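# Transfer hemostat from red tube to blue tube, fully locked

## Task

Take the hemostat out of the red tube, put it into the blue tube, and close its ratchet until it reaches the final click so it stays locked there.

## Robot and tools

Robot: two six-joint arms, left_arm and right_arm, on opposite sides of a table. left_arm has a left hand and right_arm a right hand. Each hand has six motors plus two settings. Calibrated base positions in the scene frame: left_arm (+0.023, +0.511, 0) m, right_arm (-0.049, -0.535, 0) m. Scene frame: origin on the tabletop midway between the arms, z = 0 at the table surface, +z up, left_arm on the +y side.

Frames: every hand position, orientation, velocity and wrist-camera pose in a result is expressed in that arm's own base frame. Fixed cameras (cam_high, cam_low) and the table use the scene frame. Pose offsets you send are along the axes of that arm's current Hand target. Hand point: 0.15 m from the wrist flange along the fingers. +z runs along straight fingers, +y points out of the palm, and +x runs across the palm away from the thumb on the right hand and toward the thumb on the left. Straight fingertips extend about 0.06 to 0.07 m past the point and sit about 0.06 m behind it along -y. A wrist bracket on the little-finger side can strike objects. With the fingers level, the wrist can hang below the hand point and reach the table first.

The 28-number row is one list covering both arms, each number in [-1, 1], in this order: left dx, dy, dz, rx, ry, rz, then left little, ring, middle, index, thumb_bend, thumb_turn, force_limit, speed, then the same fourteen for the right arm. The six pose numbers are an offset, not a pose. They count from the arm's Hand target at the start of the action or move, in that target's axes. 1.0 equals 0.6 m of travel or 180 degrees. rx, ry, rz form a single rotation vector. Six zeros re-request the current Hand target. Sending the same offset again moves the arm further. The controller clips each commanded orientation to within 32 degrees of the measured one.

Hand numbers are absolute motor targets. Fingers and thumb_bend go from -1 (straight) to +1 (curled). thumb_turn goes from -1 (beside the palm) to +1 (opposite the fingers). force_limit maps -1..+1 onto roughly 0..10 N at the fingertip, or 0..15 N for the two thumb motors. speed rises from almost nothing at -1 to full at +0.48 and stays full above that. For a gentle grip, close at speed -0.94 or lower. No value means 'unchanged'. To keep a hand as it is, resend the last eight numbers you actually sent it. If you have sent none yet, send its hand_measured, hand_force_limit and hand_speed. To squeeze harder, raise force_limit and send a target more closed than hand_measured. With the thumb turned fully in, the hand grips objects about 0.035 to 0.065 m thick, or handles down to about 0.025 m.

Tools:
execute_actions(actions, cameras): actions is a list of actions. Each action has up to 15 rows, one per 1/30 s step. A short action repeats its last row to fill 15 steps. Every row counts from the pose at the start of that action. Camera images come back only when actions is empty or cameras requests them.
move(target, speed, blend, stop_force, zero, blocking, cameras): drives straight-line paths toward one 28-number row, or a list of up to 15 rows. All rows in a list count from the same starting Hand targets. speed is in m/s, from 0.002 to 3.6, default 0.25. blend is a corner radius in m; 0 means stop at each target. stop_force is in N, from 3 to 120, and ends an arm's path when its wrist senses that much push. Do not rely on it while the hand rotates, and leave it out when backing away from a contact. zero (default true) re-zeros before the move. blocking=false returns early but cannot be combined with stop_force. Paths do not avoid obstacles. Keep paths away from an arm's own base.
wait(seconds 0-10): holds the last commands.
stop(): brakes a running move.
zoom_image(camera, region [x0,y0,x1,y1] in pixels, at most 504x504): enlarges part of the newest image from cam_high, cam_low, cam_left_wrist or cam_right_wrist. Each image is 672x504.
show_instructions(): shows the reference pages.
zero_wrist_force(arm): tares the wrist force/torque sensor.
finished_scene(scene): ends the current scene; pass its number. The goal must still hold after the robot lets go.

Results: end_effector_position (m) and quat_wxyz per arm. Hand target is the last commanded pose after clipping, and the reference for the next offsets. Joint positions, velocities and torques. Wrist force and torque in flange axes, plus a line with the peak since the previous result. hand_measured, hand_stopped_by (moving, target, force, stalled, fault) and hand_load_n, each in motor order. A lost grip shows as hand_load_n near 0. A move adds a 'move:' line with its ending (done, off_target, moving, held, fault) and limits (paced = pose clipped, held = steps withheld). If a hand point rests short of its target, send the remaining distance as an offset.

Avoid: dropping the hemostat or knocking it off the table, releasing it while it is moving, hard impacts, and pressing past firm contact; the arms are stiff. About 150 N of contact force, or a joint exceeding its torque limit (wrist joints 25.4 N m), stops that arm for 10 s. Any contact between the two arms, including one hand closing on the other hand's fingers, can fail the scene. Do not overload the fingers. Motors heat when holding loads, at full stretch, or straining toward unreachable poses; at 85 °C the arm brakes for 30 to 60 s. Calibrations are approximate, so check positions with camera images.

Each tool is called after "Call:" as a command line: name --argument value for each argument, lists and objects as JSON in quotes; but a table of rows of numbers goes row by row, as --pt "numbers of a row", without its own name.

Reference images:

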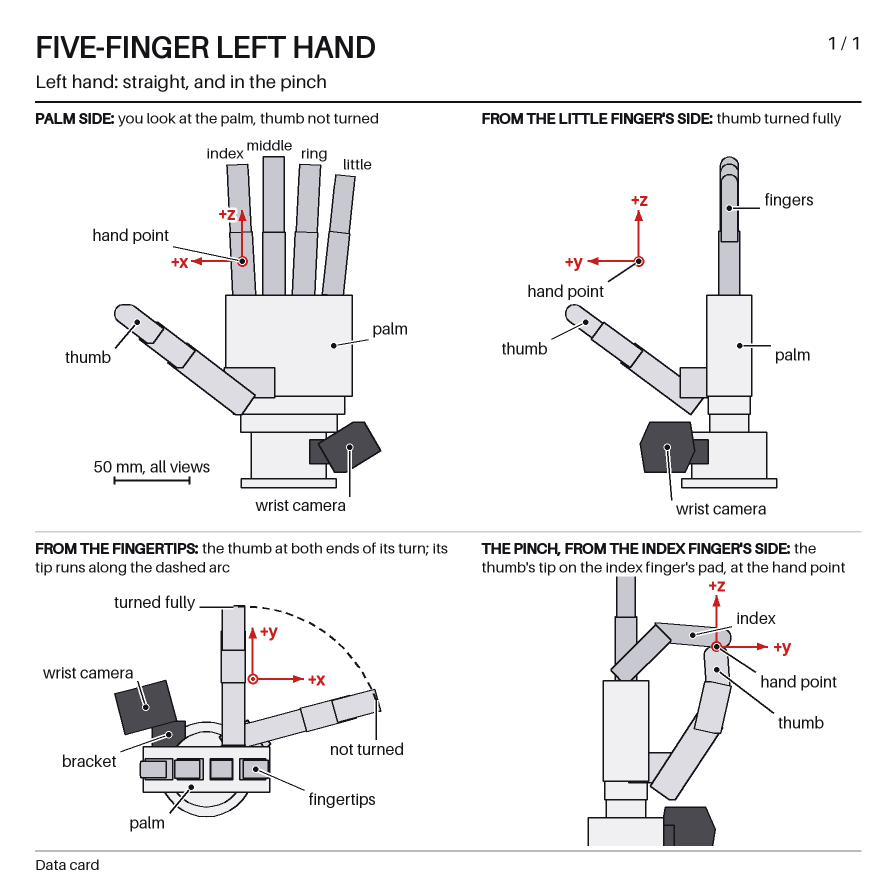

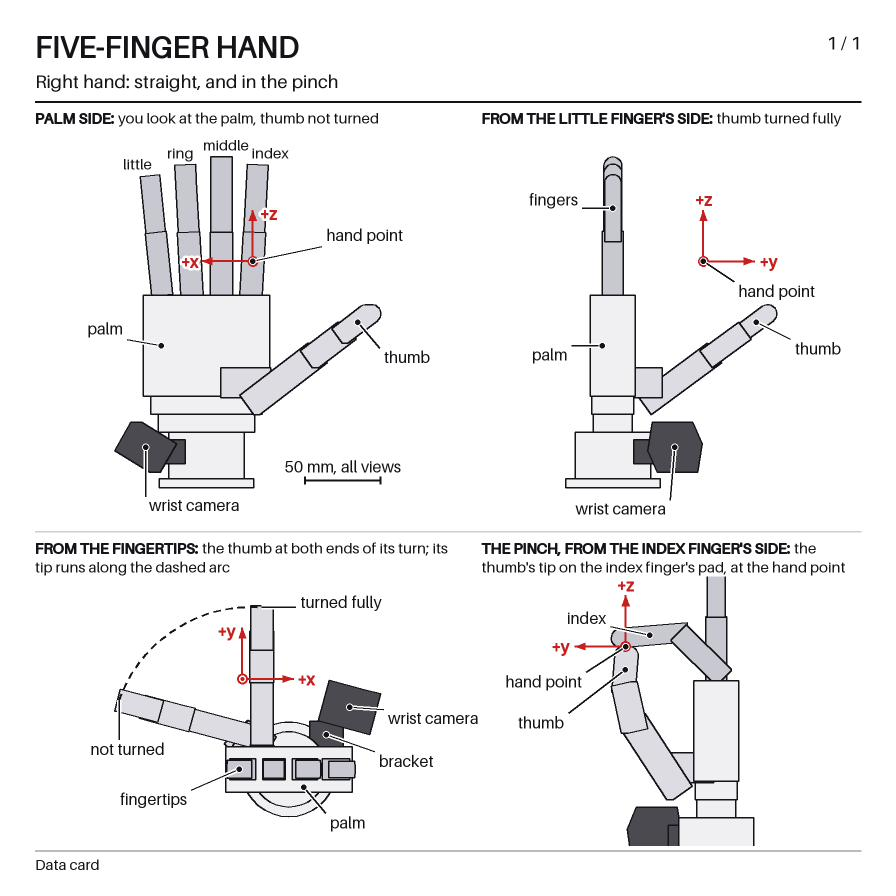

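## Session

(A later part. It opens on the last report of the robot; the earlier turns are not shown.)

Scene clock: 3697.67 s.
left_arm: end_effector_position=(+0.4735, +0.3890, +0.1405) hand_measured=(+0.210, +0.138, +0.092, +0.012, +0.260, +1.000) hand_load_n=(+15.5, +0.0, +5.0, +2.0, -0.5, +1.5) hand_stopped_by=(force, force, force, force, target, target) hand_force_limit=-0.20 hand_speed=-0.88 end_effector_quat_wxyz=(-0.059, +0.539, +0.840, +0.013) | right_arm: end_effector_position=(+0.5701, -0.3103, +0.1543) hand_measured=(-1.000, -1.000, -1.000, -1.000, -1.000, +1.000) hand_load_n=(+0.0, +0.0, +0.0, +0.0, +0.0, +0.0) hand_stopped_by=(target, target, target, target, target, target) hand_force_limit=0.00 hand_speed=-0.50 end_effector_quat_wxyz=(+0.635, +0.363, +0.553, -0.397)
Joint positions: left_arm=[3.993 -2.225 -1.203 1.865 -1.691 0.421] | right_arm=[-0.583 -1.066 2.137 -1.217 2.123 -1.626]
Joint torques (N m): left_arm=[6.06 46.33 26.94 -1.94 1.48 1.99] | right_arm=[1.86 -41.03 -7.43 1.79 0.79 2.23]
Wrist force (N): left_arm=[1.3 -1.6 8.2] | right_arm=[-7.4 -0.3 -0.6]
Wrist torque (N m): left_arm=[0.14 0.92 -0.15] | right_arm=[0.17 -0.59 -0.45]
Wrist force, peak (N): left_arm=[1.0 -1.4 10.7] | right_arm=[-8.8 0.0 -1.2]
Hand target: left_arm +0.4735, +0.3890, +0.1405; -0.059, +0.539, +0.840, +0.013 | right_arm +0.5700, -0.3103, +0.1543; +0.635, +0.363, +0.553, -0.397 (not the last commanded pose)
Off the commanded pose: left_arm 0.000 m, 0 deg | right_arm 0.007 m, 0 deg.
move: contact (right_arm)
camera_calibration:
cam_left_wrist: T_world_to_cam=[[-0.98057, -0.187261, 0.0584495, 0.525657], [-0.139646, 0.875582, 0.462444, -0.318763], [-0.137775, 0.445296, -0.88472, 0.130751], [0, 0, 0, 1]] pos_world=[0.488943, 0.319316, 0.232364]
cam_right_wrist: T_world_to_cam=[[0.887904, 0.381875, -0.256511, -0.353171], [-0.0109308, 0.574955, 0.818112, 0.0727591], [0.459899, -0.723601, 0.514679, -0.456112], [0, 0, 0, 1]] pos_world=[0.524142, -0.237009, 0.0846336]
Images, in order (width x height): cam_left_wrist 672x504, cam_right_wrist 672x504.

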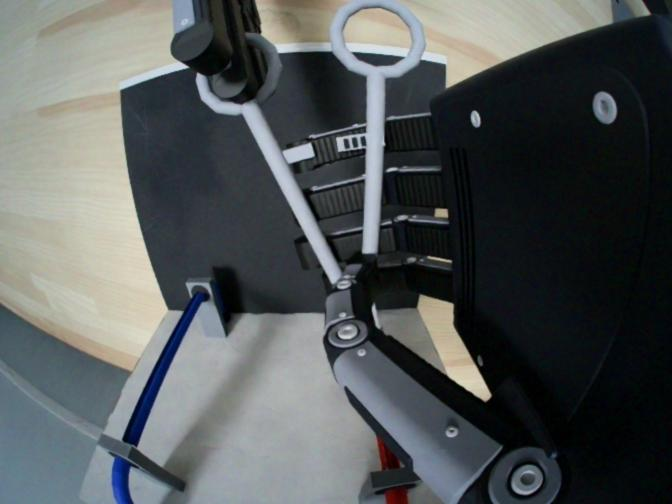

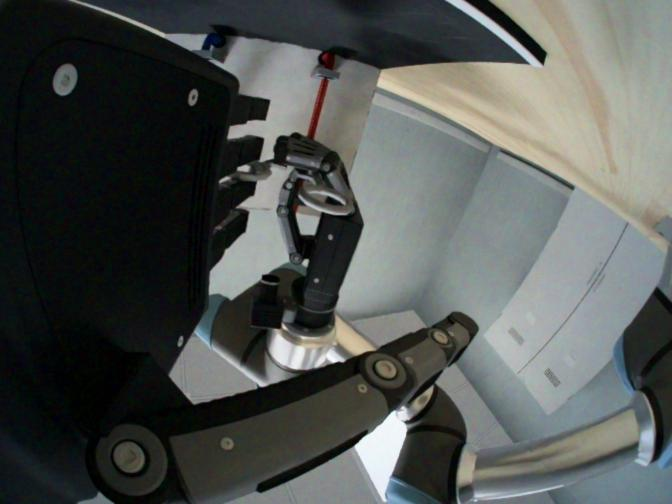

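Call:
move --target '[0,0,0,0,0,0,0.35,0.35,0.35,0.35,0.26,1,-0.2,-0.88,-0.0117,0,0,0,0,0,-1,-1,-1,-1,-1,1,0,-0.5]' --speed 0.01 --cameras '["cam_right_wrist","cam_left_wrist"]'

Call:
zoom_image --camera "cam_left_wrist" --region '[150, 0, 470, 300]'

Call:
zoom_image --camera "cam_right_wrist" --region '[200, 80, 380, 250]'

Scene clock: 3716.20 s.
left_arm: end_effector_position=(+0.4735, +0.3890, +0.1405) hand_measured=(+0.210, +0.138, +0.092, +0.012, +0.260, +1.000) hand_load_n=(+7.0, +0.5, +4.5, +2.0, -0.5, +2.0) hand_stopped_by=(force, force, force, force, target, target) hand_force_limit=-0.20 hand_speed=-0.88 end_effector_quat_wxyz=(-0.059, +0.539, +0.840, +0.013) | right_arm: end_effector_position=(+0.5695, -0.3095, +0.1613) hand_measured=(-1.000, -1.000, -1.000, -1.000, -1.000, +1.000) hand_load_n=(+0.0, +0.0, +0.0, +0.0, +0.0, +0.0) hand_stopped_by=(target, target, target, target, target, target) hand_force_limit=0.00 hand_speed=-0.50 end_effector_quat_wxyz=(+0.635, +0.363, +0.553, -0.397)
Joint positions: left_arm=[3.993 -2.225 -1.203 1.865 -1.691 0.421] | right_arm=[-0.582 -1.084 2.138 -1.199 2.124 -1.626]
Joint torques (N m): left_arm=[5.5 46.56 26.96 -4.08 -0.06 0.04] | right_arm=[11.35 -25.58 -1.24 -1.79 2.33 -1.48]
Wrist force (N): left_arm=[0.3 1.1 -0.7] | right_arm=[-1.3 1.3 1.8]
Wrist torque (N m): left_arm=[0.16 0.41 -0.13] | right_arm=[0.02 -0.44 -0.06]
Wrist force, peak (N): left_arm=[1.3 -1.9 8.4] | right_arm=[-7.6 -0.2 -0.6]
Hand target: left_arm +0.4735, +0.3890, +0.1405; -0.059, +0.539, +0.840, +0.013 | right_arm +0.5695, -0.3095, +0.1612; +0.635, +0.363, +0.553, -0.397
Off the commanded pose: left_arm 0.000 m, 0 deg | right_arm 0.000 m, 0 deg.
move: done
camera_calibration:
cam_left_wrist: T_world_to_cam=[[-0.98057, -0.187261, 0.0584495, 0.525657], [-0.139646, 0.875582, 0.462444, -0.318763], [-0.137775, 0.445296, -0.88472, 0.130751], [0, 0, 0, 1]] pos_world=[0.488943, 0.319316, 0.232364]
cam_right_wrist: T_world_to_cam=[[0.887905, 0.381824, -0.256584, -0.351217], [-0.0108515, 0.574988, 0.81809, 0.0664538], [0.459899, -0.723601, 0.514678, -0.458957], [0, 0, 0, 1]] pos_world=[0.523642, -0.236209, 0.0917334]
Images, in order (width x height): cam_left_wrist 672x504, cam_right_wrist 672x504.

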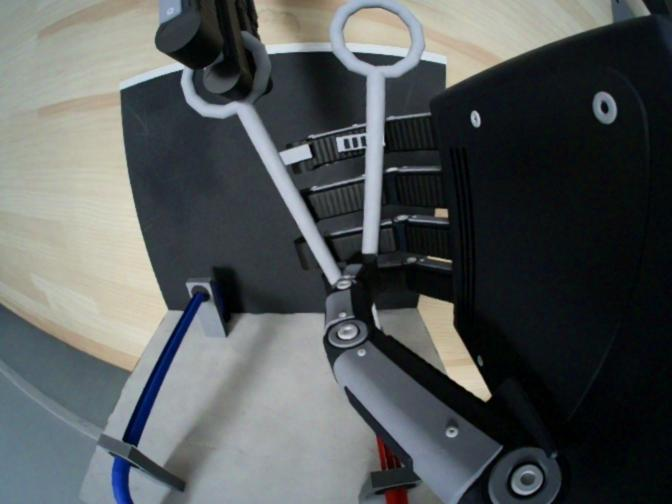

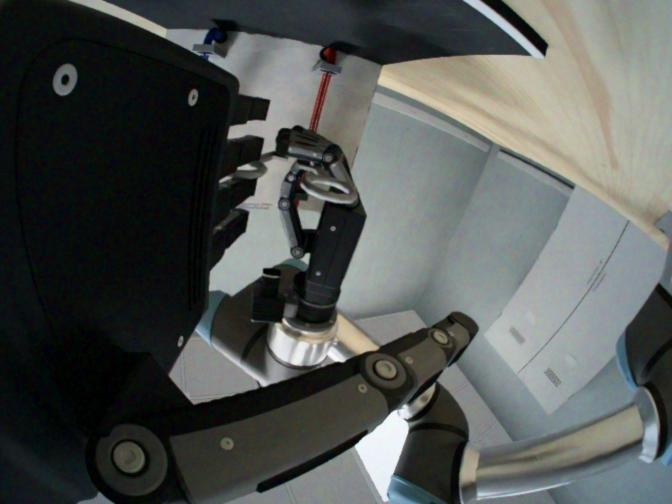

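Scaled by 1.575 from the camera's 672x504 image, which has a finer 960x720 frame.

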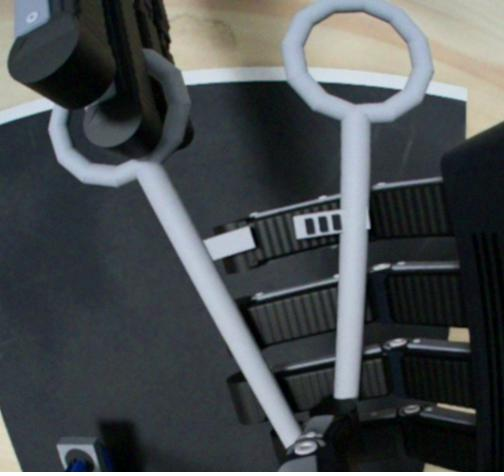

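Scaled by 2.800 from the camera's 672x504 image, which has a finer 960x720 frame.

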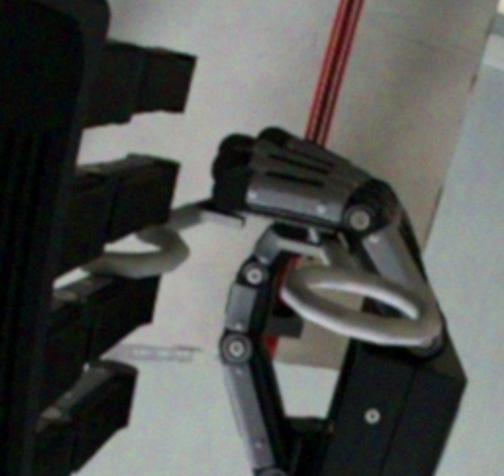

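Call:
move --target '[0,0,0,0,0,0,0.35,0.35,0.42,0.42,0.26,1,0.1,-0.9,0,0,0,0,0,0,-1,-1,-1,-1,-1,1,0,-0.5]' --cameras '["cam_left_wrist"]'

Scene clock: 3732.27 s.
left_arm: end_effector_position=(+0.4735, +0.3890, +0.1405) hand_measured=(+0.210, +0.138, +0.100, +0.028, +0.260, +1.000) hand_load_n=(+6.0, +0.0, +6.0, +8.0, +0.0, +2.0) hand_stopped_by=(force, force, force, force, target, target) hand_force_limit=0.10 hand_speed=-0.90 end_effector_quat_wxyz=(-0.059, +0.539, +0.840, +0.013) | right_arm: end_effector_position=(+0.5695, -0.3095, +0.1612) hand_measured=(-1.000, -1.000, -1.000, -1.000, -1.000, +1.000) hand_load_n=(+0.0, +0.0, +0.0, +0.0, +0.0, +0.0) hand_stopped_by=(target, target, target, target, target, target) hand_force_limit=0.00 hand_speed=-0.50 end_effector_quat_wxyz=(+0.635, +0.363, +0.553, -0.397)
Joint positions: left_arm=[3.993 -2.225 -1.203 1.865 -1.691 0.421] | right_arm=[-0.582 -1.084 2.138 -1.2 2.124 -1.626]
Joint torques (N m): left_arm=[5.35 46.28 26.68 -4.23 -0.08 -1.67] | right_arm=[-3.11 -17.88 -14.84 -3.58 -0.17 -1.87]
Wrist force (N): left_arm=[0.2 0.7 3.0] | right_arm=[-1.7 1.1 1.4]
Wrist torque (N m): left_arm=[0.15 0.25 -0.17] | right_arm=[0.04 -0.43 -0.09]
Wrist force, peak (N): left_arm=[0.2 0.6 3.4] | right_arm=[-1.5 1.6 1.8]
Hand target: left_arm +0.4735, +0.3890, +0.1405; -0.059, +0.539, +0.840, +0.013 | right_arm +0.5695, -0.3095, +0.1612; +0.635, +0.363, +0.553, -0.397
Off the commanded pose: left_arm 0.000 m, 0 deg | right_arm 0.000 m, 0 deg.
move: done
camera_calibration:
cam_left_wrist: T_world_to_cam=[[-0.98057, -0.187261, 0.0584495, 0.525657], [-0.139646, 0.875582, 0.462444, -0.318763], [-0.137775, 0.445296, -0.88472, 0.130751], [0, 0, 0, 1]] pos_world=[0.488943, 0.319316, 0.232364]
Images, in order (width x height): cam_left_wrist 672x504.

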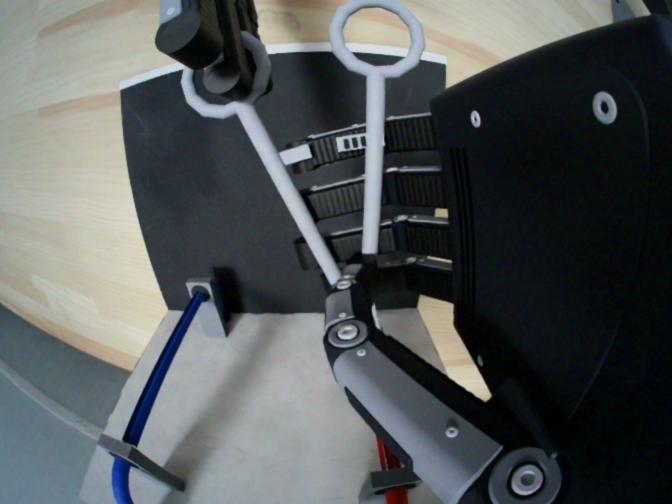

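Call:
move --pt "0 0 0 0 0 0 0.35 0.35 0.42 0.42 0.26 1 0.1 -0.9 0 0 -0.0833 0 0 0 -1 -1 -1 -1 -1 1 0 -0.5" --pt "0 0 0 0 0 0 0.35 0.35 0.42 0.42 0.26 1 0.1 -0.9 0.025 0.0367 -0.0833 0 0 0 -1 -1 -1 -1 -1 1 0 -0.5" --speed 0.05 --cameras '["cam_right_wrist","cam_left_wrist"]'

Call:
zoom_image --camera "cam_right_wrist" --region '[200, 80, 380, 250]'

Scene clock: 3780.97 s.
left_arm: end_effector_position=(+0.4735, +0.3890, +0.1405) hand_measured=(+0.212, +0.138, +0.100, +0.028, +0.260, +1.000) hand_load_n=(+4.0, +0.0, +6.0, +8.0, -0.5, +2.0) hand_stopped_by=(force, force, force, force, target, target) hand_force_limit=0.10 hand_speed=-0.90 end_effector_quat_wxyz=(-0.059, +0.539, +0.840, +0.013) | right_arm: end_effector_position=(+0.5699, -0.2567, +0.1406) hand_measured=(-1.000, -1.000, -1.000, -1.000, -1.000, +1.000) hand_load_n=(+0.0, +0.0, +0.0, +0.0, +0.0, +0.0) hand_stopped_by=(target, target, target, target, target, target) hand_force_limit=0.00 hand_speed=-0.50 end_effector_quat_wxyz=(+0.635, +0.363, +0.553, -0.397) end_effector_velocity=(-0.001, +0.000, +0.000) end_effector_angular_velocity=(+0.000, +0.002, +0.002)
Joint positions: left_arm=[3.993 -2.225 -1.203 1.865 -1.691 0.421] | right_arm=[-0.468 -1.047 2.175 -1.286 2.237 -1.647]
Joint velocities: left_arm=[within noise] | right_arm=[-0.003 -0.003 0.004 0.001 -0.005 0]
Joint torques (N m): left_arm=[6.15 46.45 26.95 -4.24 -0.11 -2.3] | right_arm=[-10.6 -45.01 -2.14 -0.08 -2.33 -0.37]
Wrist force (N): left_arm=[0.2 1.3 0.4] | right_arm=[-0.1 1.3 1.4]
Wrist torque (N m): left_arm=[0.15 0.17 -0.17] | right_arm=[0.03 -0.37 0.12]
Wrist force, peak (N): left_arm=[0.2 1.1 3.5] | right_arm=[-1.8 1.4 2.3]
Hand target: left_arm +0.4735, +0.3890, +0.1405; -0.059, +0.539, +0.840, +0.013 | right_arm +0.5699, -0.2568, +0.1406; +0.635, +0.363, +0.553, -0.397
Off the commanded pose: left_arm 0.000 m, 0 deg | right_arm 0.000 m, 0 deg.
move: done
camera_calibration:
cam_left_wrist: T_world_to_cam=[[-0.98057, -0.187261, 0.0584495, 0.525657], [-0.139646, 0.875582, 0.462444, -0.318763], [-0.137775, 0.445296, -0.88472, 0.130751], [0, 0, 0, 1]] pos_world=[0.488943, 0.319316, 0.232364]
cam_right_wrist: T_world_to_cam=[[0.887917, 0.381769, -0.256624, -0.377057], [-0.0108325, 0.575072, 0.818031, 0.0530425], [0.459876, -0.723564, 0.514752, -0.410267], [0, 0, 0, 1]] pos_world=[0.524042, -0.183409, 0.0710336]
Images, in order (width x height): cam_left_wrist 672x504, cam_right_wrist 672x504.

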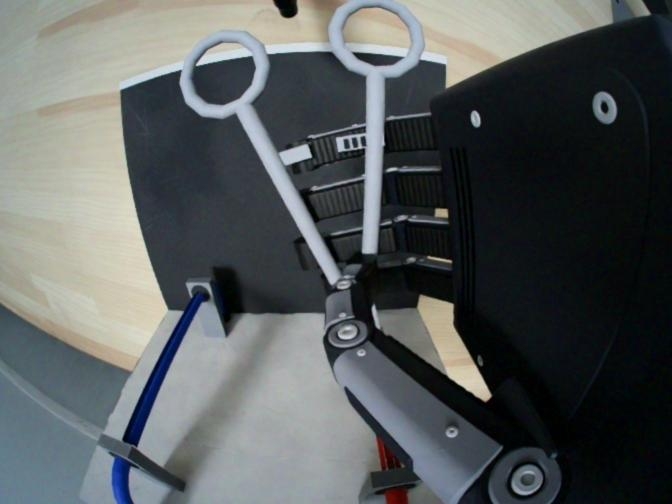

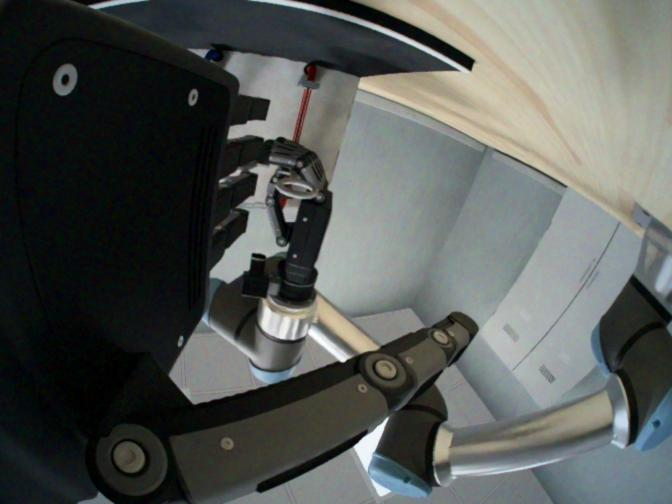

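Scaled by 2.800 from the camera's 672x504 image, which has a finer 960x720 frame.

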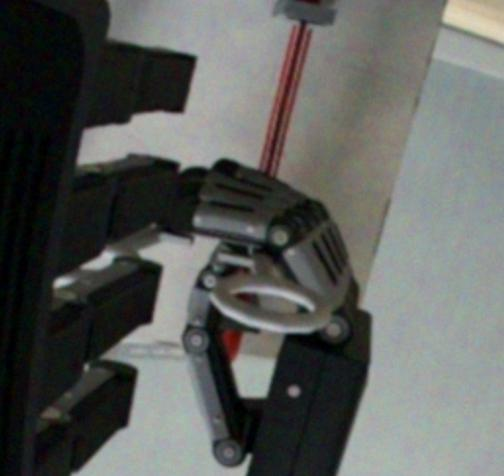

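Call:
move --pt "0 0 0 0 0 0 0.35 0.35 0.42 0.42 0.26 1 0.1 -0.9 0 0.0067 0 0 0 0 -1 -1 -1 -1 -1 1 0 -0.5" --pt "0 0 0 0 0 0 0.35 0.35 0.42 0.42 0.26 1 0.1 -0.9 0 0.0067 0.0583 0 0 0 -1 -1 -1 -1 -1 1 0 -0.5" --speed 0.03 --stop_force 5 --cameras '["cam_right_wrist","cam_left_wrist"]'

Call:
zoom_image --camera "cam_right_wrist" --region '[200, 80, 380, 250]'

Call:
zoom_image --camera "cam_left_wrist" --region '[150, 0, 470, 200]'

Scene clock: 3797.63 s.
left_arm: end_effector_position=(+0.4735, +0.3890, +0.1405) hand_measured=(+0.212, +0.138, +0.100, +0.028, +0.260, +1.000) hand_load_n=(+4.0, +0.0, +6.0, +8.0, -0.5, +1.5) hand_stopped_by=(force, force, force, force, target, target) hand_force_limit=0.10 hand_speed=-0.90 end_effector_quat_wxyz=(-0.059, +0.539, +0.840, +0.013) | right_arm: end_effector_position=(+0.5880, -0.2866, +0.1451) hand_measured=(-1.000, -1.000, -1.000, -1.000, -1.000, +1.000) hand_load_n=(+0.0, +0.0, +0.0, +0.0, +0.0, +0.0) hand_stopped_by=(target, target, target, target, target, target) hand_force_limit=0.00 hand_speed=-0.50 end_effector_quat_wxyz=(+0.635, +0.363, +0.553, -0.397)
Joint positions: left_arm=[3.993 -2.225 -1.203 1.865 -1.691 0.421] | right_arm=[-0.511 -1.028 2.106 -1.231 2.194 -1.639]
Joint torques (N m): left_arm=[5.79 46.64 26.95 -4.16 -0.1 -2.14] | right_arm=[12.87 -47.84 -2.22 -4 2.29 -1.17]
Wrist force (N): left_arm=[0.2 1.4 0.2] | right_arm=[-0.1 1.7 1.4]
Wrist torque (N m): left_arm=[0.16 0.17 -0.17] | right_arm=[0.08 -0.38 0.04]
Wrist force, peak (N): left_arm=[0.3 1.7 0.4] | right_arm=[-0.1 1.5 1.7]
Hand target: left_arm +0.4735, +0.3890, +0.1405; -0.059, +0.539, +0.840, +0.013 | right_arm +0.5880, -0.2866, +0.1451; +0.635, +0.363, +0.553, -0.397
Off the commanded pose: left_arm 0.000 m, 0 deg | right_arm 0.000 m, 0 deg.
move: done
camera_calibration:
cam_left_wrist: T_world_to_cam=[[-0.98057, -0.187261, 0.0584495, 0.525657], [-0.139646, 0.875582, 0.462444, -0.318763], [-0.137775, 0.445296, -0.88472, 0.130751], [0, 0, 0, 1]] pos_world=[0.488943, 0.319316, 0.232364]
cam_right_wrist: T_world_to_cam=[[0.887905, 0.381824, -0.256584, -0.380569], [-0.0108515, 0.574988, 0.81809, 0.0668222], [0.459899, -0.723601, 0.514678, -0.442506], [0, 0, 0, 1]] pos_world=[0.542142, -0.213309, 0.0754334]
Images, in order (width x height): cam_left_wrist 672x504, cam_right_wrist 672x504.

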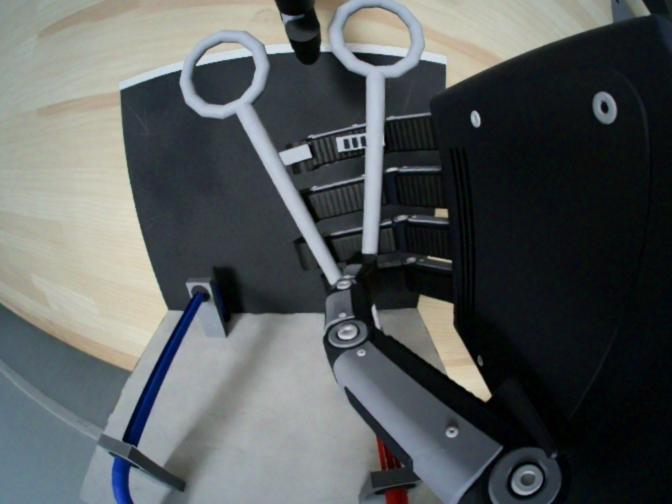

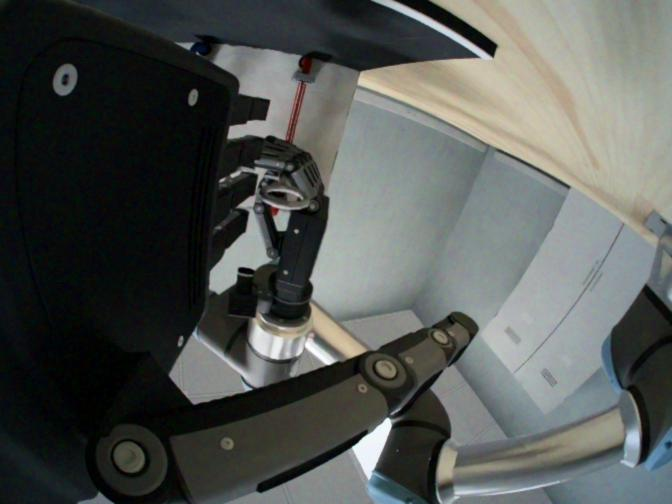

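Scaled by 2.800 from the camera's 672x504 image, which has a finer 960x720 frame.

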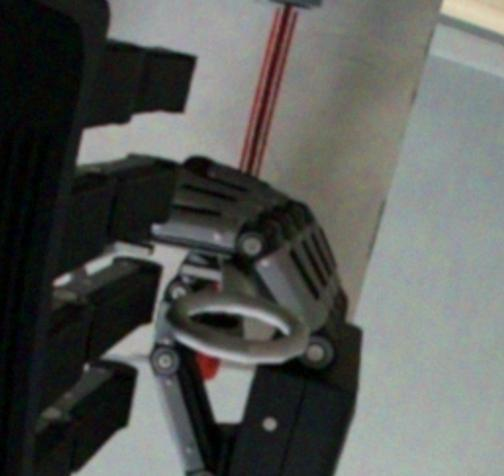

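Scaled by 1.575 from the camera's 672x504 image, which has a finer 960x720 frame.

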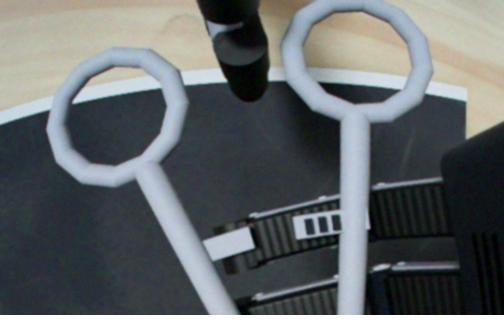

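Call:
move --target '[0,0,0,0,0,0,0.35,0.35,0.42,0.42,0.26,1,0.1,-0.9,-0.0067,0,0.03,0,0,0,-1,-1,-1,-1,-1,1,0,-0.5]' --speed 0.03 --stop_force 5

Call:
move --target '[0,0,0,0,0,0,0.35,0.35,0.42,0.42,0.26,1,0.1,-0.9,0,-0.0333,0,0,0,0,-1,-1,-1,-1,-1,1,0,-0.5]' --speed 0.015 --stop_force 6 --cameras '["cam_right_wrist","cam_left_wrist"]'

Call:
zoom_image --camera "cam_left_wrist" --region '[150, 0, 470, 200]'

Scene clock: 3811.37 s.
left_arm: end_effector_position=(+0.4735, +0.3890, +0.1405) hand_measured=(+0.212, +0.138, +0.100, +0.028, +0.260, +1.000) hand_load_n=(+4.0, +0.5, +6.0, +8.0, +0.0, +2.0) hand_stopped_by=(force, force, force, force, target, target) hand_force_limit=0.10 hand_speed=-0.90 end_effector_quat_wxyz=(-0.059, +0.539, +0.840, +0.013) | right_arm: end_effector_position=(+0.5952, -0.3024, +0.1513) hand_measured=(-1.000, -1.000, -1.000, -1.000, -1.000, +1.000) hand_load_n=(+0.0, +0.0, +0.0, +0.0, +0.0, -0.5) hand_stopped_by=(target, target, target, target, target, target) hand_force_limit=0.00 hand_speed=-0.50 end_effector_quat_wxyz=(+0.635, +0.363, +0.553, -0.397)
Joint positions: left_arm=[3.993 -2.225 -1.203 1.865 -1.691 0.421] | right_arm=[-0.535 -1.028 2.073 -1.195 2.17 -1.634]
Joint torques (N m): left_arm=[5.72 46.28 26.49 -4.13 -0.12 -2.12] | right_arm=[11.31 -20.85 -3.46 -4.21 2.41 -1.16]
Wrist force (N): left_arm=[0.3 1.2 0.6] | right_arm=[-0.1 1.5 1.4]
Wrist torque (N m): left_arm=[0.12 0.17 -0.16] | right_arm=[0.06 -0.36 0.02]
Wrist force, peak (N): left_arm=[0.5 1.7 0.6] | right_arm=[-0.1 1.6 1.9]
Hand target: left_arm +0.4735, +0.3890, +0.1405; -0.059, +0.539, +0.840, +0.013 | right_arm +0.5952, -0.3024, +0.1513; +0.635, +0.363, +0.553, -0.397
Off the commanded pose: left_arm 0.000 m, 0 deg | right_arm 0.000 m, 0 deg.
move: done

Scene clock: 3813.30 s.
left_arm: end_effector_position=(+0.4735, +0.3890, +0.1405) hand_measured=(+0.212, +0.138, +0.100, +0.028, +0.258, +1.000) hand_load_n=(+2.0, +0.0, +7.0, +7.5, +7.5, +2.0) hand_stopped_by=(force, force, force, force, target, target) hand_force_limit=0.10 hand_speed=-0.90 end_effector_quat_wxyz=(-0.059, +0.539, +0.840, +0.013) | right_arm: end_effector_position=(+0.5839, -0.3077, +0.1510) hand_measured=(-1.000, -1.000, -1.000, -1.000, -1.000, +1.000) hand_load_n=(+0.0, +0.5, -3.0, +0.0, +0.0, +0.0) hand_stopped_by=(target, target, target, target, target, target) hand_force_limit=0.00 hand_speed=-0.50 end_effector_quat_wxyz=(+0.635, +0.363, +0.553, -0.397)
Joint positions: left_arm=[3.993 -2.225 -1.203 1.865 -1.691 0.421] | right_arm=[-0.559 -1.04 2.101 -1.208 2.146 -1.63]
Joint torques (N m): left_arm=[5.32 46.62 26.3 -4.23 -0.71 -2.07] | right_arm=[10.95 -18.78 -20.9 0.62 1.8 -1.82]
Wrist force (N): left_arm=[-1.6 10.7 2.8] | right_arm=[0.1 6.0 1.6]
Wrist torque (N m): left_arm=[0.31 -0.01 -0.27] | right_arm=[0.00 -0.40 0.14]
Wrist force, peak (N): left_arm=[-1.9 13.8 1.9] | right_arm=[0.4 7.8 2.0]
Hand target: left_arm +0.4735, +0.3890, +0.1405; -0.059, +0.539, +0.840, +0.013 | right_arm +0.5839, -0.3076, +0.1510; +0.635, +0.363, +0.553, -0.397 (not the last commanded pose)
Off the commanded pose: left_arm 0.000 m, 0 deg | right_arm 0.008 m, 0 deg.
move: contact (right_arm)
camera_calibration:
cam_left_wrist: T_world_to_cam=[[-0.98057, -0.187261, 0.0584495, 0.525657], [-0.139646, 0.875582, 0.462444, -0.318763], [-0.137775, 0.445296, -0.88472, 0.130751], [0, 0, 0, 1]] pos_world=[0.488943, 0.319316, 0.232364]
cam_right_wrist: T_world_to_cam=[[0.887905, 0.381824, -0.256584, -0.367358], [-0.0108515, 0.574988, 0.81809, 0.0740832], [0.459899, -0.723601, 0.514678, -0.458925], [0, 0, 0, 1]] pos_world=[0.538042, -0.234409, 0.0813334]
Images, in order (width x height): cam_left_wrist 672x504, cam_right_wrist 672x504.

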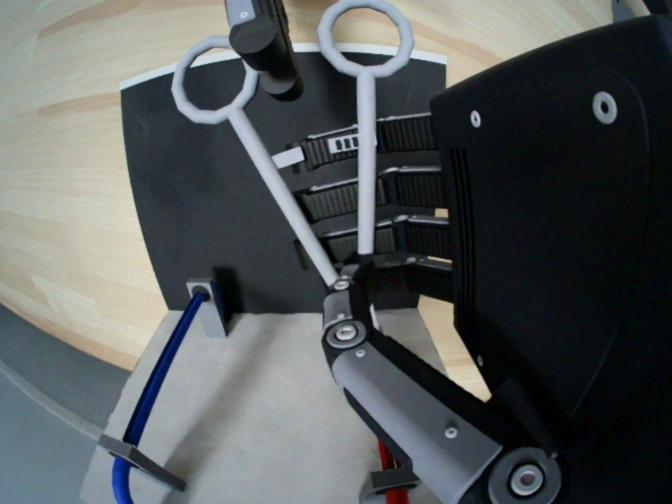

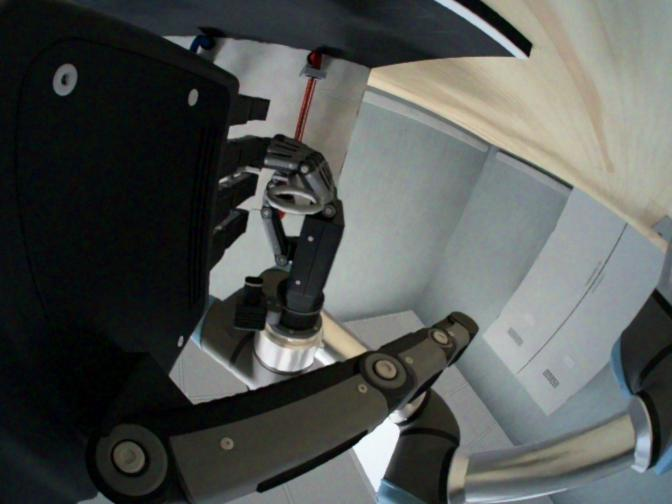

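Scaled by 1.575 from the camera's 672x504 image, which has a finer 960x720 frame.

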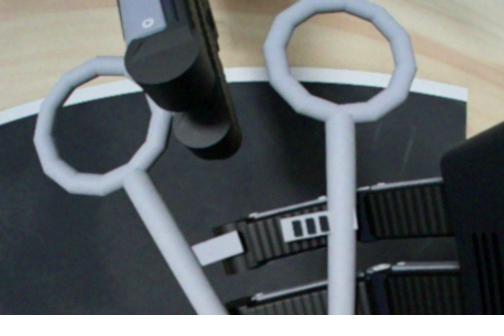

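Call:
move --target '[0,0,0,0,0,0,0.35,0.35,0.42,0.42,0.26,1,0.1,-0.9,0,0.02,0,0,0,0,-1,-1,-1,-1,-1,1,0,-0.5]' --speed 0.02 --cameras '["all"]'

Call:
zoom_image --camera "cam_high" --region '[330, 230, 470, 330]'

Call:
zoom_image --camera "cam_left_wrist" --region '[320, 260, 480, 420]'

Scene clock: 3828.33 s.
left_arm: end_effector_position=(+0.4735, +0.3890, +0.1405) hand_measured=(+0.212, +0.138, +0.100, +0.028, +0.258, +1.000) hand_load_n=(+1.0, +1.5, +7.5, +8.0, +4.5, +1.5) hand_stopped_by=(force, force, force, force, target, target) hand_force_limit=0.10 hand_speed=-0.90 end_effector_quat_wxyz=(-0.059, +0.539, +0.840, +0.013) | right_arm: end_effector_position=(+0.5949, -0.3025, +0.1512) hand_measured=(-1.000, -1.000, -1.000, -1.000, -1.000, +1.000) hand_load_n=(+0.0, +0.0, +0.5, +0.0, +0.0, +0.0) hand_stopped_by=(target, target, target, target, target, target) hand_force_limit=0.00 hand_speed=-0.50 end_effector_quat_wxyz=(+0.635, +0.363, +0.554, -0.397)
Joint positions: left_arm=[3.993 -2.225 -1.203 1.865 -1.691 0.421] | right_arm=[-0.536 -1.028 2.074 -1.196 2.17 -1.634]
Joint torques (N m): left_arm=[5.27 47.02 24.39 -3.16 -1.22 -2.04] | right_arm=[-7.68 -37.43 -4.23 -2.32 -2.37 -1.51]
Wrist force (N): left_arm=[-0.7 -1.8 2.5] | right_arm=[-0.4 -0.4 1.6]
Wrist torque (N m): left_arm=[0.09 0.01 -0.09] | right_arm=[0.08 -0.38 0.07]
Wrist force, peak (N): left_arm=[-1.4 11.1 3.1] | right_arm=[-0.2 5.9 1.4]
Hand target: left_arm +0.4735, +0.3890, +0.1405; -0.059, +0.539, +0.840, +0.013 | right_arm +0.5948, -0.3026, +0.1513; +0.635, +0.363, +0.553, -0.397
Off the commanded pose: left_arm 0.000 m, 0 deg | right_arm 0.000 m, 0 deg.
move: done
camera_calibration:
cam_left_wrist: T_world_to_cam=[[-0.980567, -0.187227, 0.0585982, 0.52561], [-0.13956, 0.875633, 0.462374, -0.318806], [-0.137879, 0.445211, -0.884747, 0.130836], [0, 0, 0, 1]] pos_world=[0.488944, 0.319316, 0.232364]
cam_right_wrist: T_world_to_cam=[[0.88787, 0.381851, -0.256665, -0.379028], [-0.0107425, 0.574906, 0.818149, 0.0709662], [0.459969, -0.723653, 0.514544, -0.460363], [0, 0, 0, 1]] pos_world=[0.549042, -0.22921, 0.0815326]

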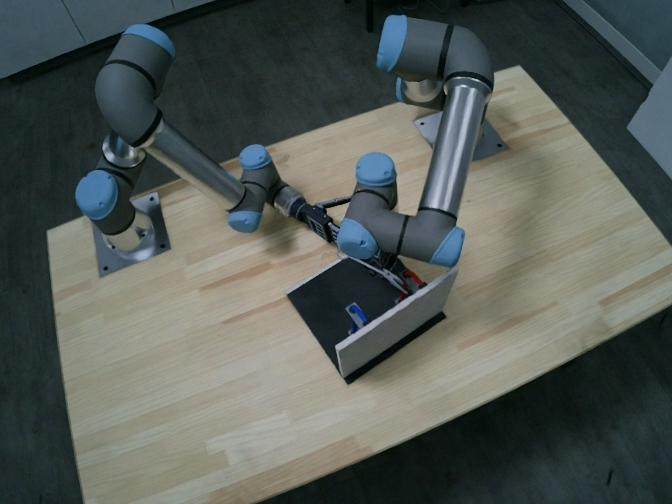

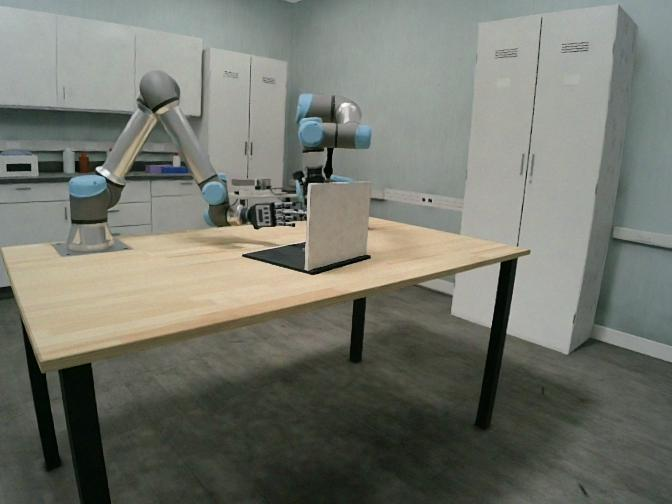

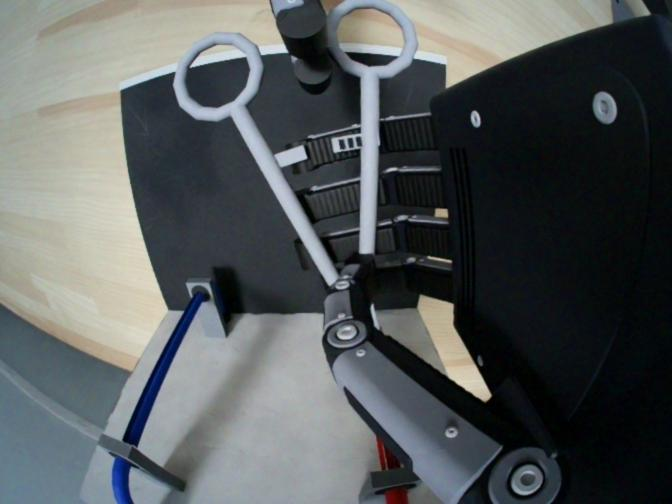

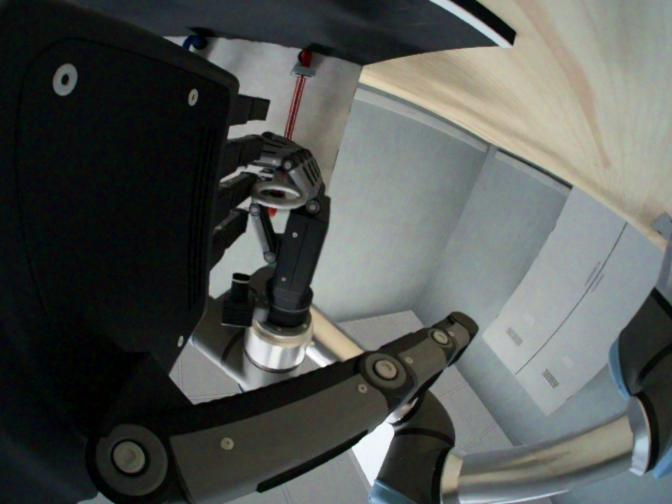

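Scaled by 3.600 from the camera's 672x504 image, which has a finer 960x720 frame.

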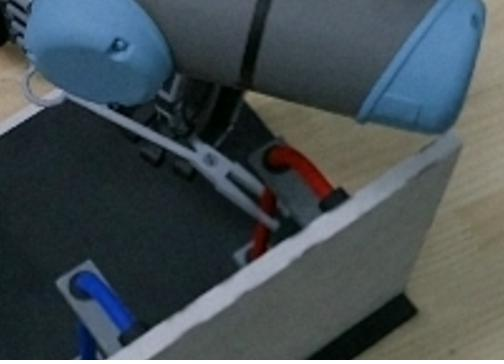

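Scaled by 3.150 from the camera's 672x504 image, which has a finer 960x720 frame.

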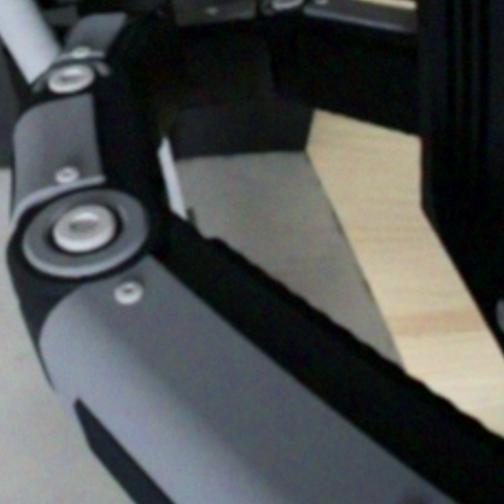

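Call:
zoom_image --camera "cam_high" --region '[370, 260, 430, 305]'

Scaled by 8.400 from the camera's 672x504 image, which has a finer 960x720 frame.

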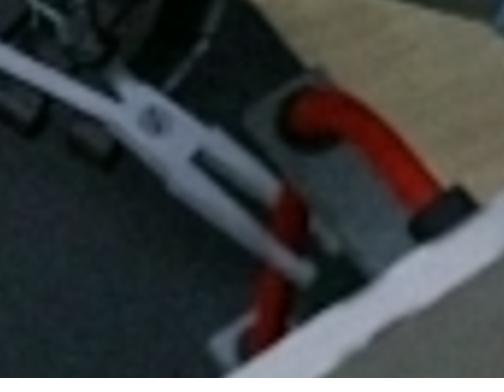

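Call:
move --pt "0 0 0 0 0 0 0.35 0.35 0.42 0.42 0.26 1 0.1 -0.9 0 0 -0.1667 0 0 0 -1 -1 -1 -1 -1 1 0 -0.5" --pt "0 0 0 0 0 0 0.35 0.35 0.42 0.42 0.26 1 0.1 -0.9 0 -0.2 -0.333 0 0 0 -1 -1 -1 -1 -1 1 0 -0.5" --speed 0.15 --blend '[0.03,0]' --cameras '["cam_right_wrist","cam_left_wrist","cam_high"]'

Call:
zoom_image --camera "cam_high" --region '[340, 240, 440, 315]'

Call:
zoom_image --camera "cam_left_wrist" --region '[150, 0, 470, 300]'

Scene clock: 3912.43 s.
left_arm: end_effector_position=(+0.4735, +0.3890, +0.1405) hand_measured=(+0.212, +0.138, +0.100, +0.028, +0.258, +1.000) hand_load_n=(+1.0, +1.0, +7.5, +8.0, +4.5, +2.0) hand_stopped_by=(force, force, force, force, target, target) hand_force_limit=0.10 hand_speed=-0.90 end_effector_quat_wxyz=(-0.059, +0.539, +0.840, +0.013) | right_arm: end_effector_position=(+0.4031, -0.1730, +0.1240) hand_measured=(-1.000, -1.000, -1.000, -1.000, -1.000, +1.000) hand_load_n=(+0.0, +0.0, +0.0, +0.0, +0.0, -0.5) hand_stopped_by=(target, target, target, target, target, target) hand_force_limit=0.00 hand_speed=-0.50 end_effector_quat_wxyz=(+0.635, +0.363, +0.553, -0.397)
Joint positions: left_arm=[3.993 -2.225 -1.203 1.865 -1.691 0.421] | right_arm=[-0.47 -1.155 2.67 -1.672 2.235 -1.647]
Joint torques (N m): left_arm=[5.28 46.98 22.32 -3.2 0.44 -1.79] | right_arm=[12.38 -13.82 7.55 -2.36 2.53 -2.33]
Wrist force (N): left_arm=[-0.7 0.7 2.7] | right_arm=[0.1 1.6 1.5]
Wrist torque (N m): left_arm=[0.12 0.03 -0.20] | right_arm=[0.06 -0.40 0.04]
Wrist force, peak (N): left_arm=[-0.7 -1.3 3.8] | right_arm=[0.0 0.7 3.2]
Hand target: left_arm +0.4735, +0.3890, +0.1405; -0.059, +0.539, +0.840, +0.013 | right_arm +0.4031, -0.1729, +0.1240; +0.635, +0.363, +0.553, -0.397
Off the commanded pose: left_arm 0.000 m, 0 deg | right_arm 0.000 m, 0 deg.
move: done
camera_calibration:
cam_left_wrist: T_world_to_cam=[[-0.98057, -0.187261, 0.0584495, 0.525657], [-0.139646, 0.875582, 0.462444, -0.318763], [-0.137775, 0.445296, -0.88472, 0.130751], [0, 0, 0, 1]] pos_world=[0.488943, 0.319316, 0.232364]
cam_right_wrist: T_world_to_cam=[[0.887963, 0.381732, -0.25652, -0.265217], [-0.0108252, 0.574948, 0.818118, 0.016744], [0.459787, -0.723682, 0.514665, -0.264377], [0, 0, 0, 1]] pos_world=[0.357242, -0.09971, 0.0543335]
Images, in order (width x height): cam_high 672x504, cam_left_wrist 672x504, cam_right_wrist 672x504.

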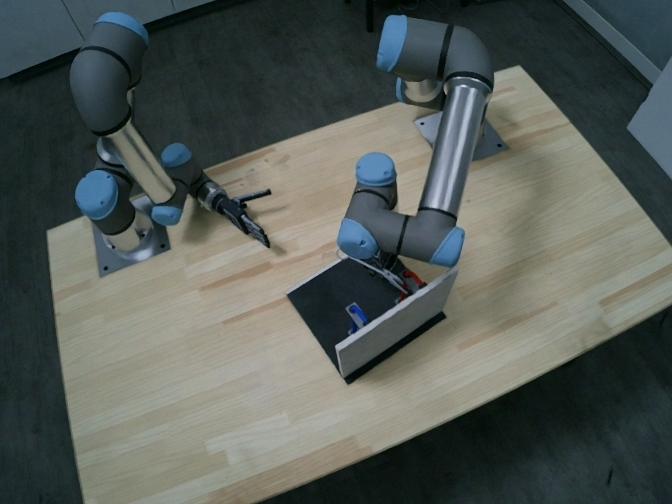

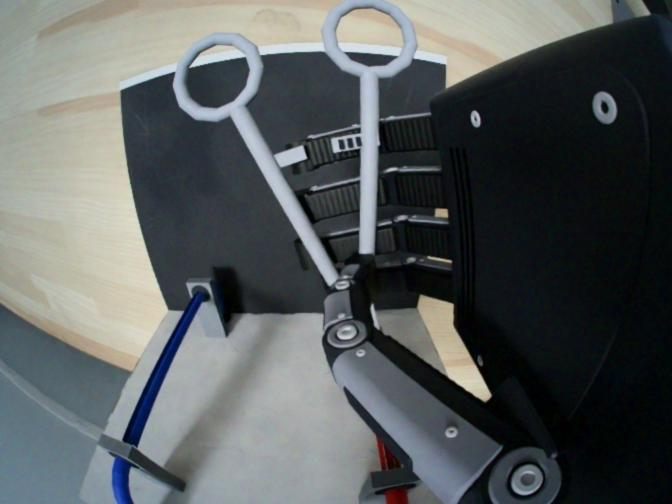

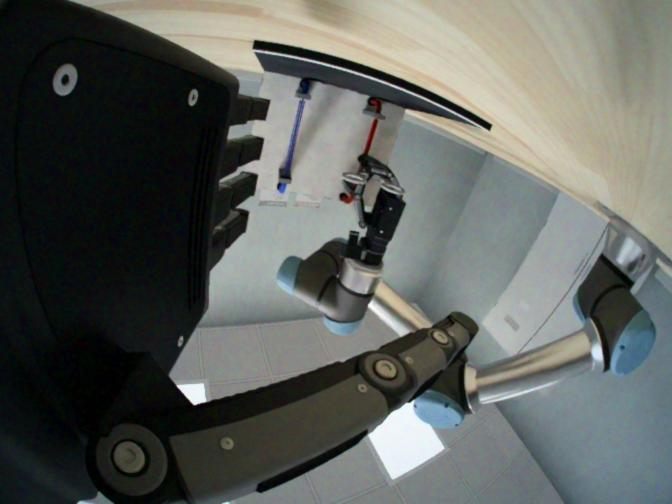

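Scaled by 5.040 from the camera's 672x504 image, which has a finer 960x720 frame.

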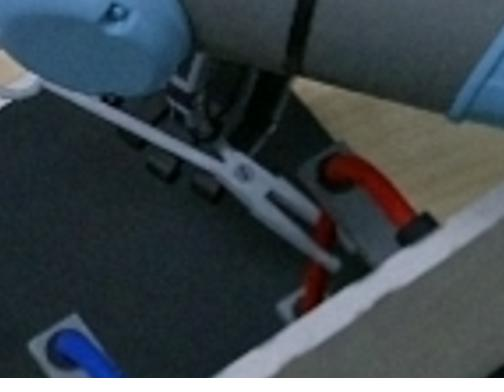

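Scaled by 1.575 from the camera's 672x504 image, which has a finer 960x720 frame.

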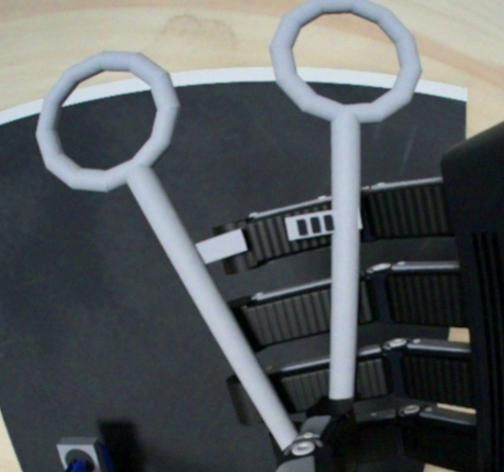

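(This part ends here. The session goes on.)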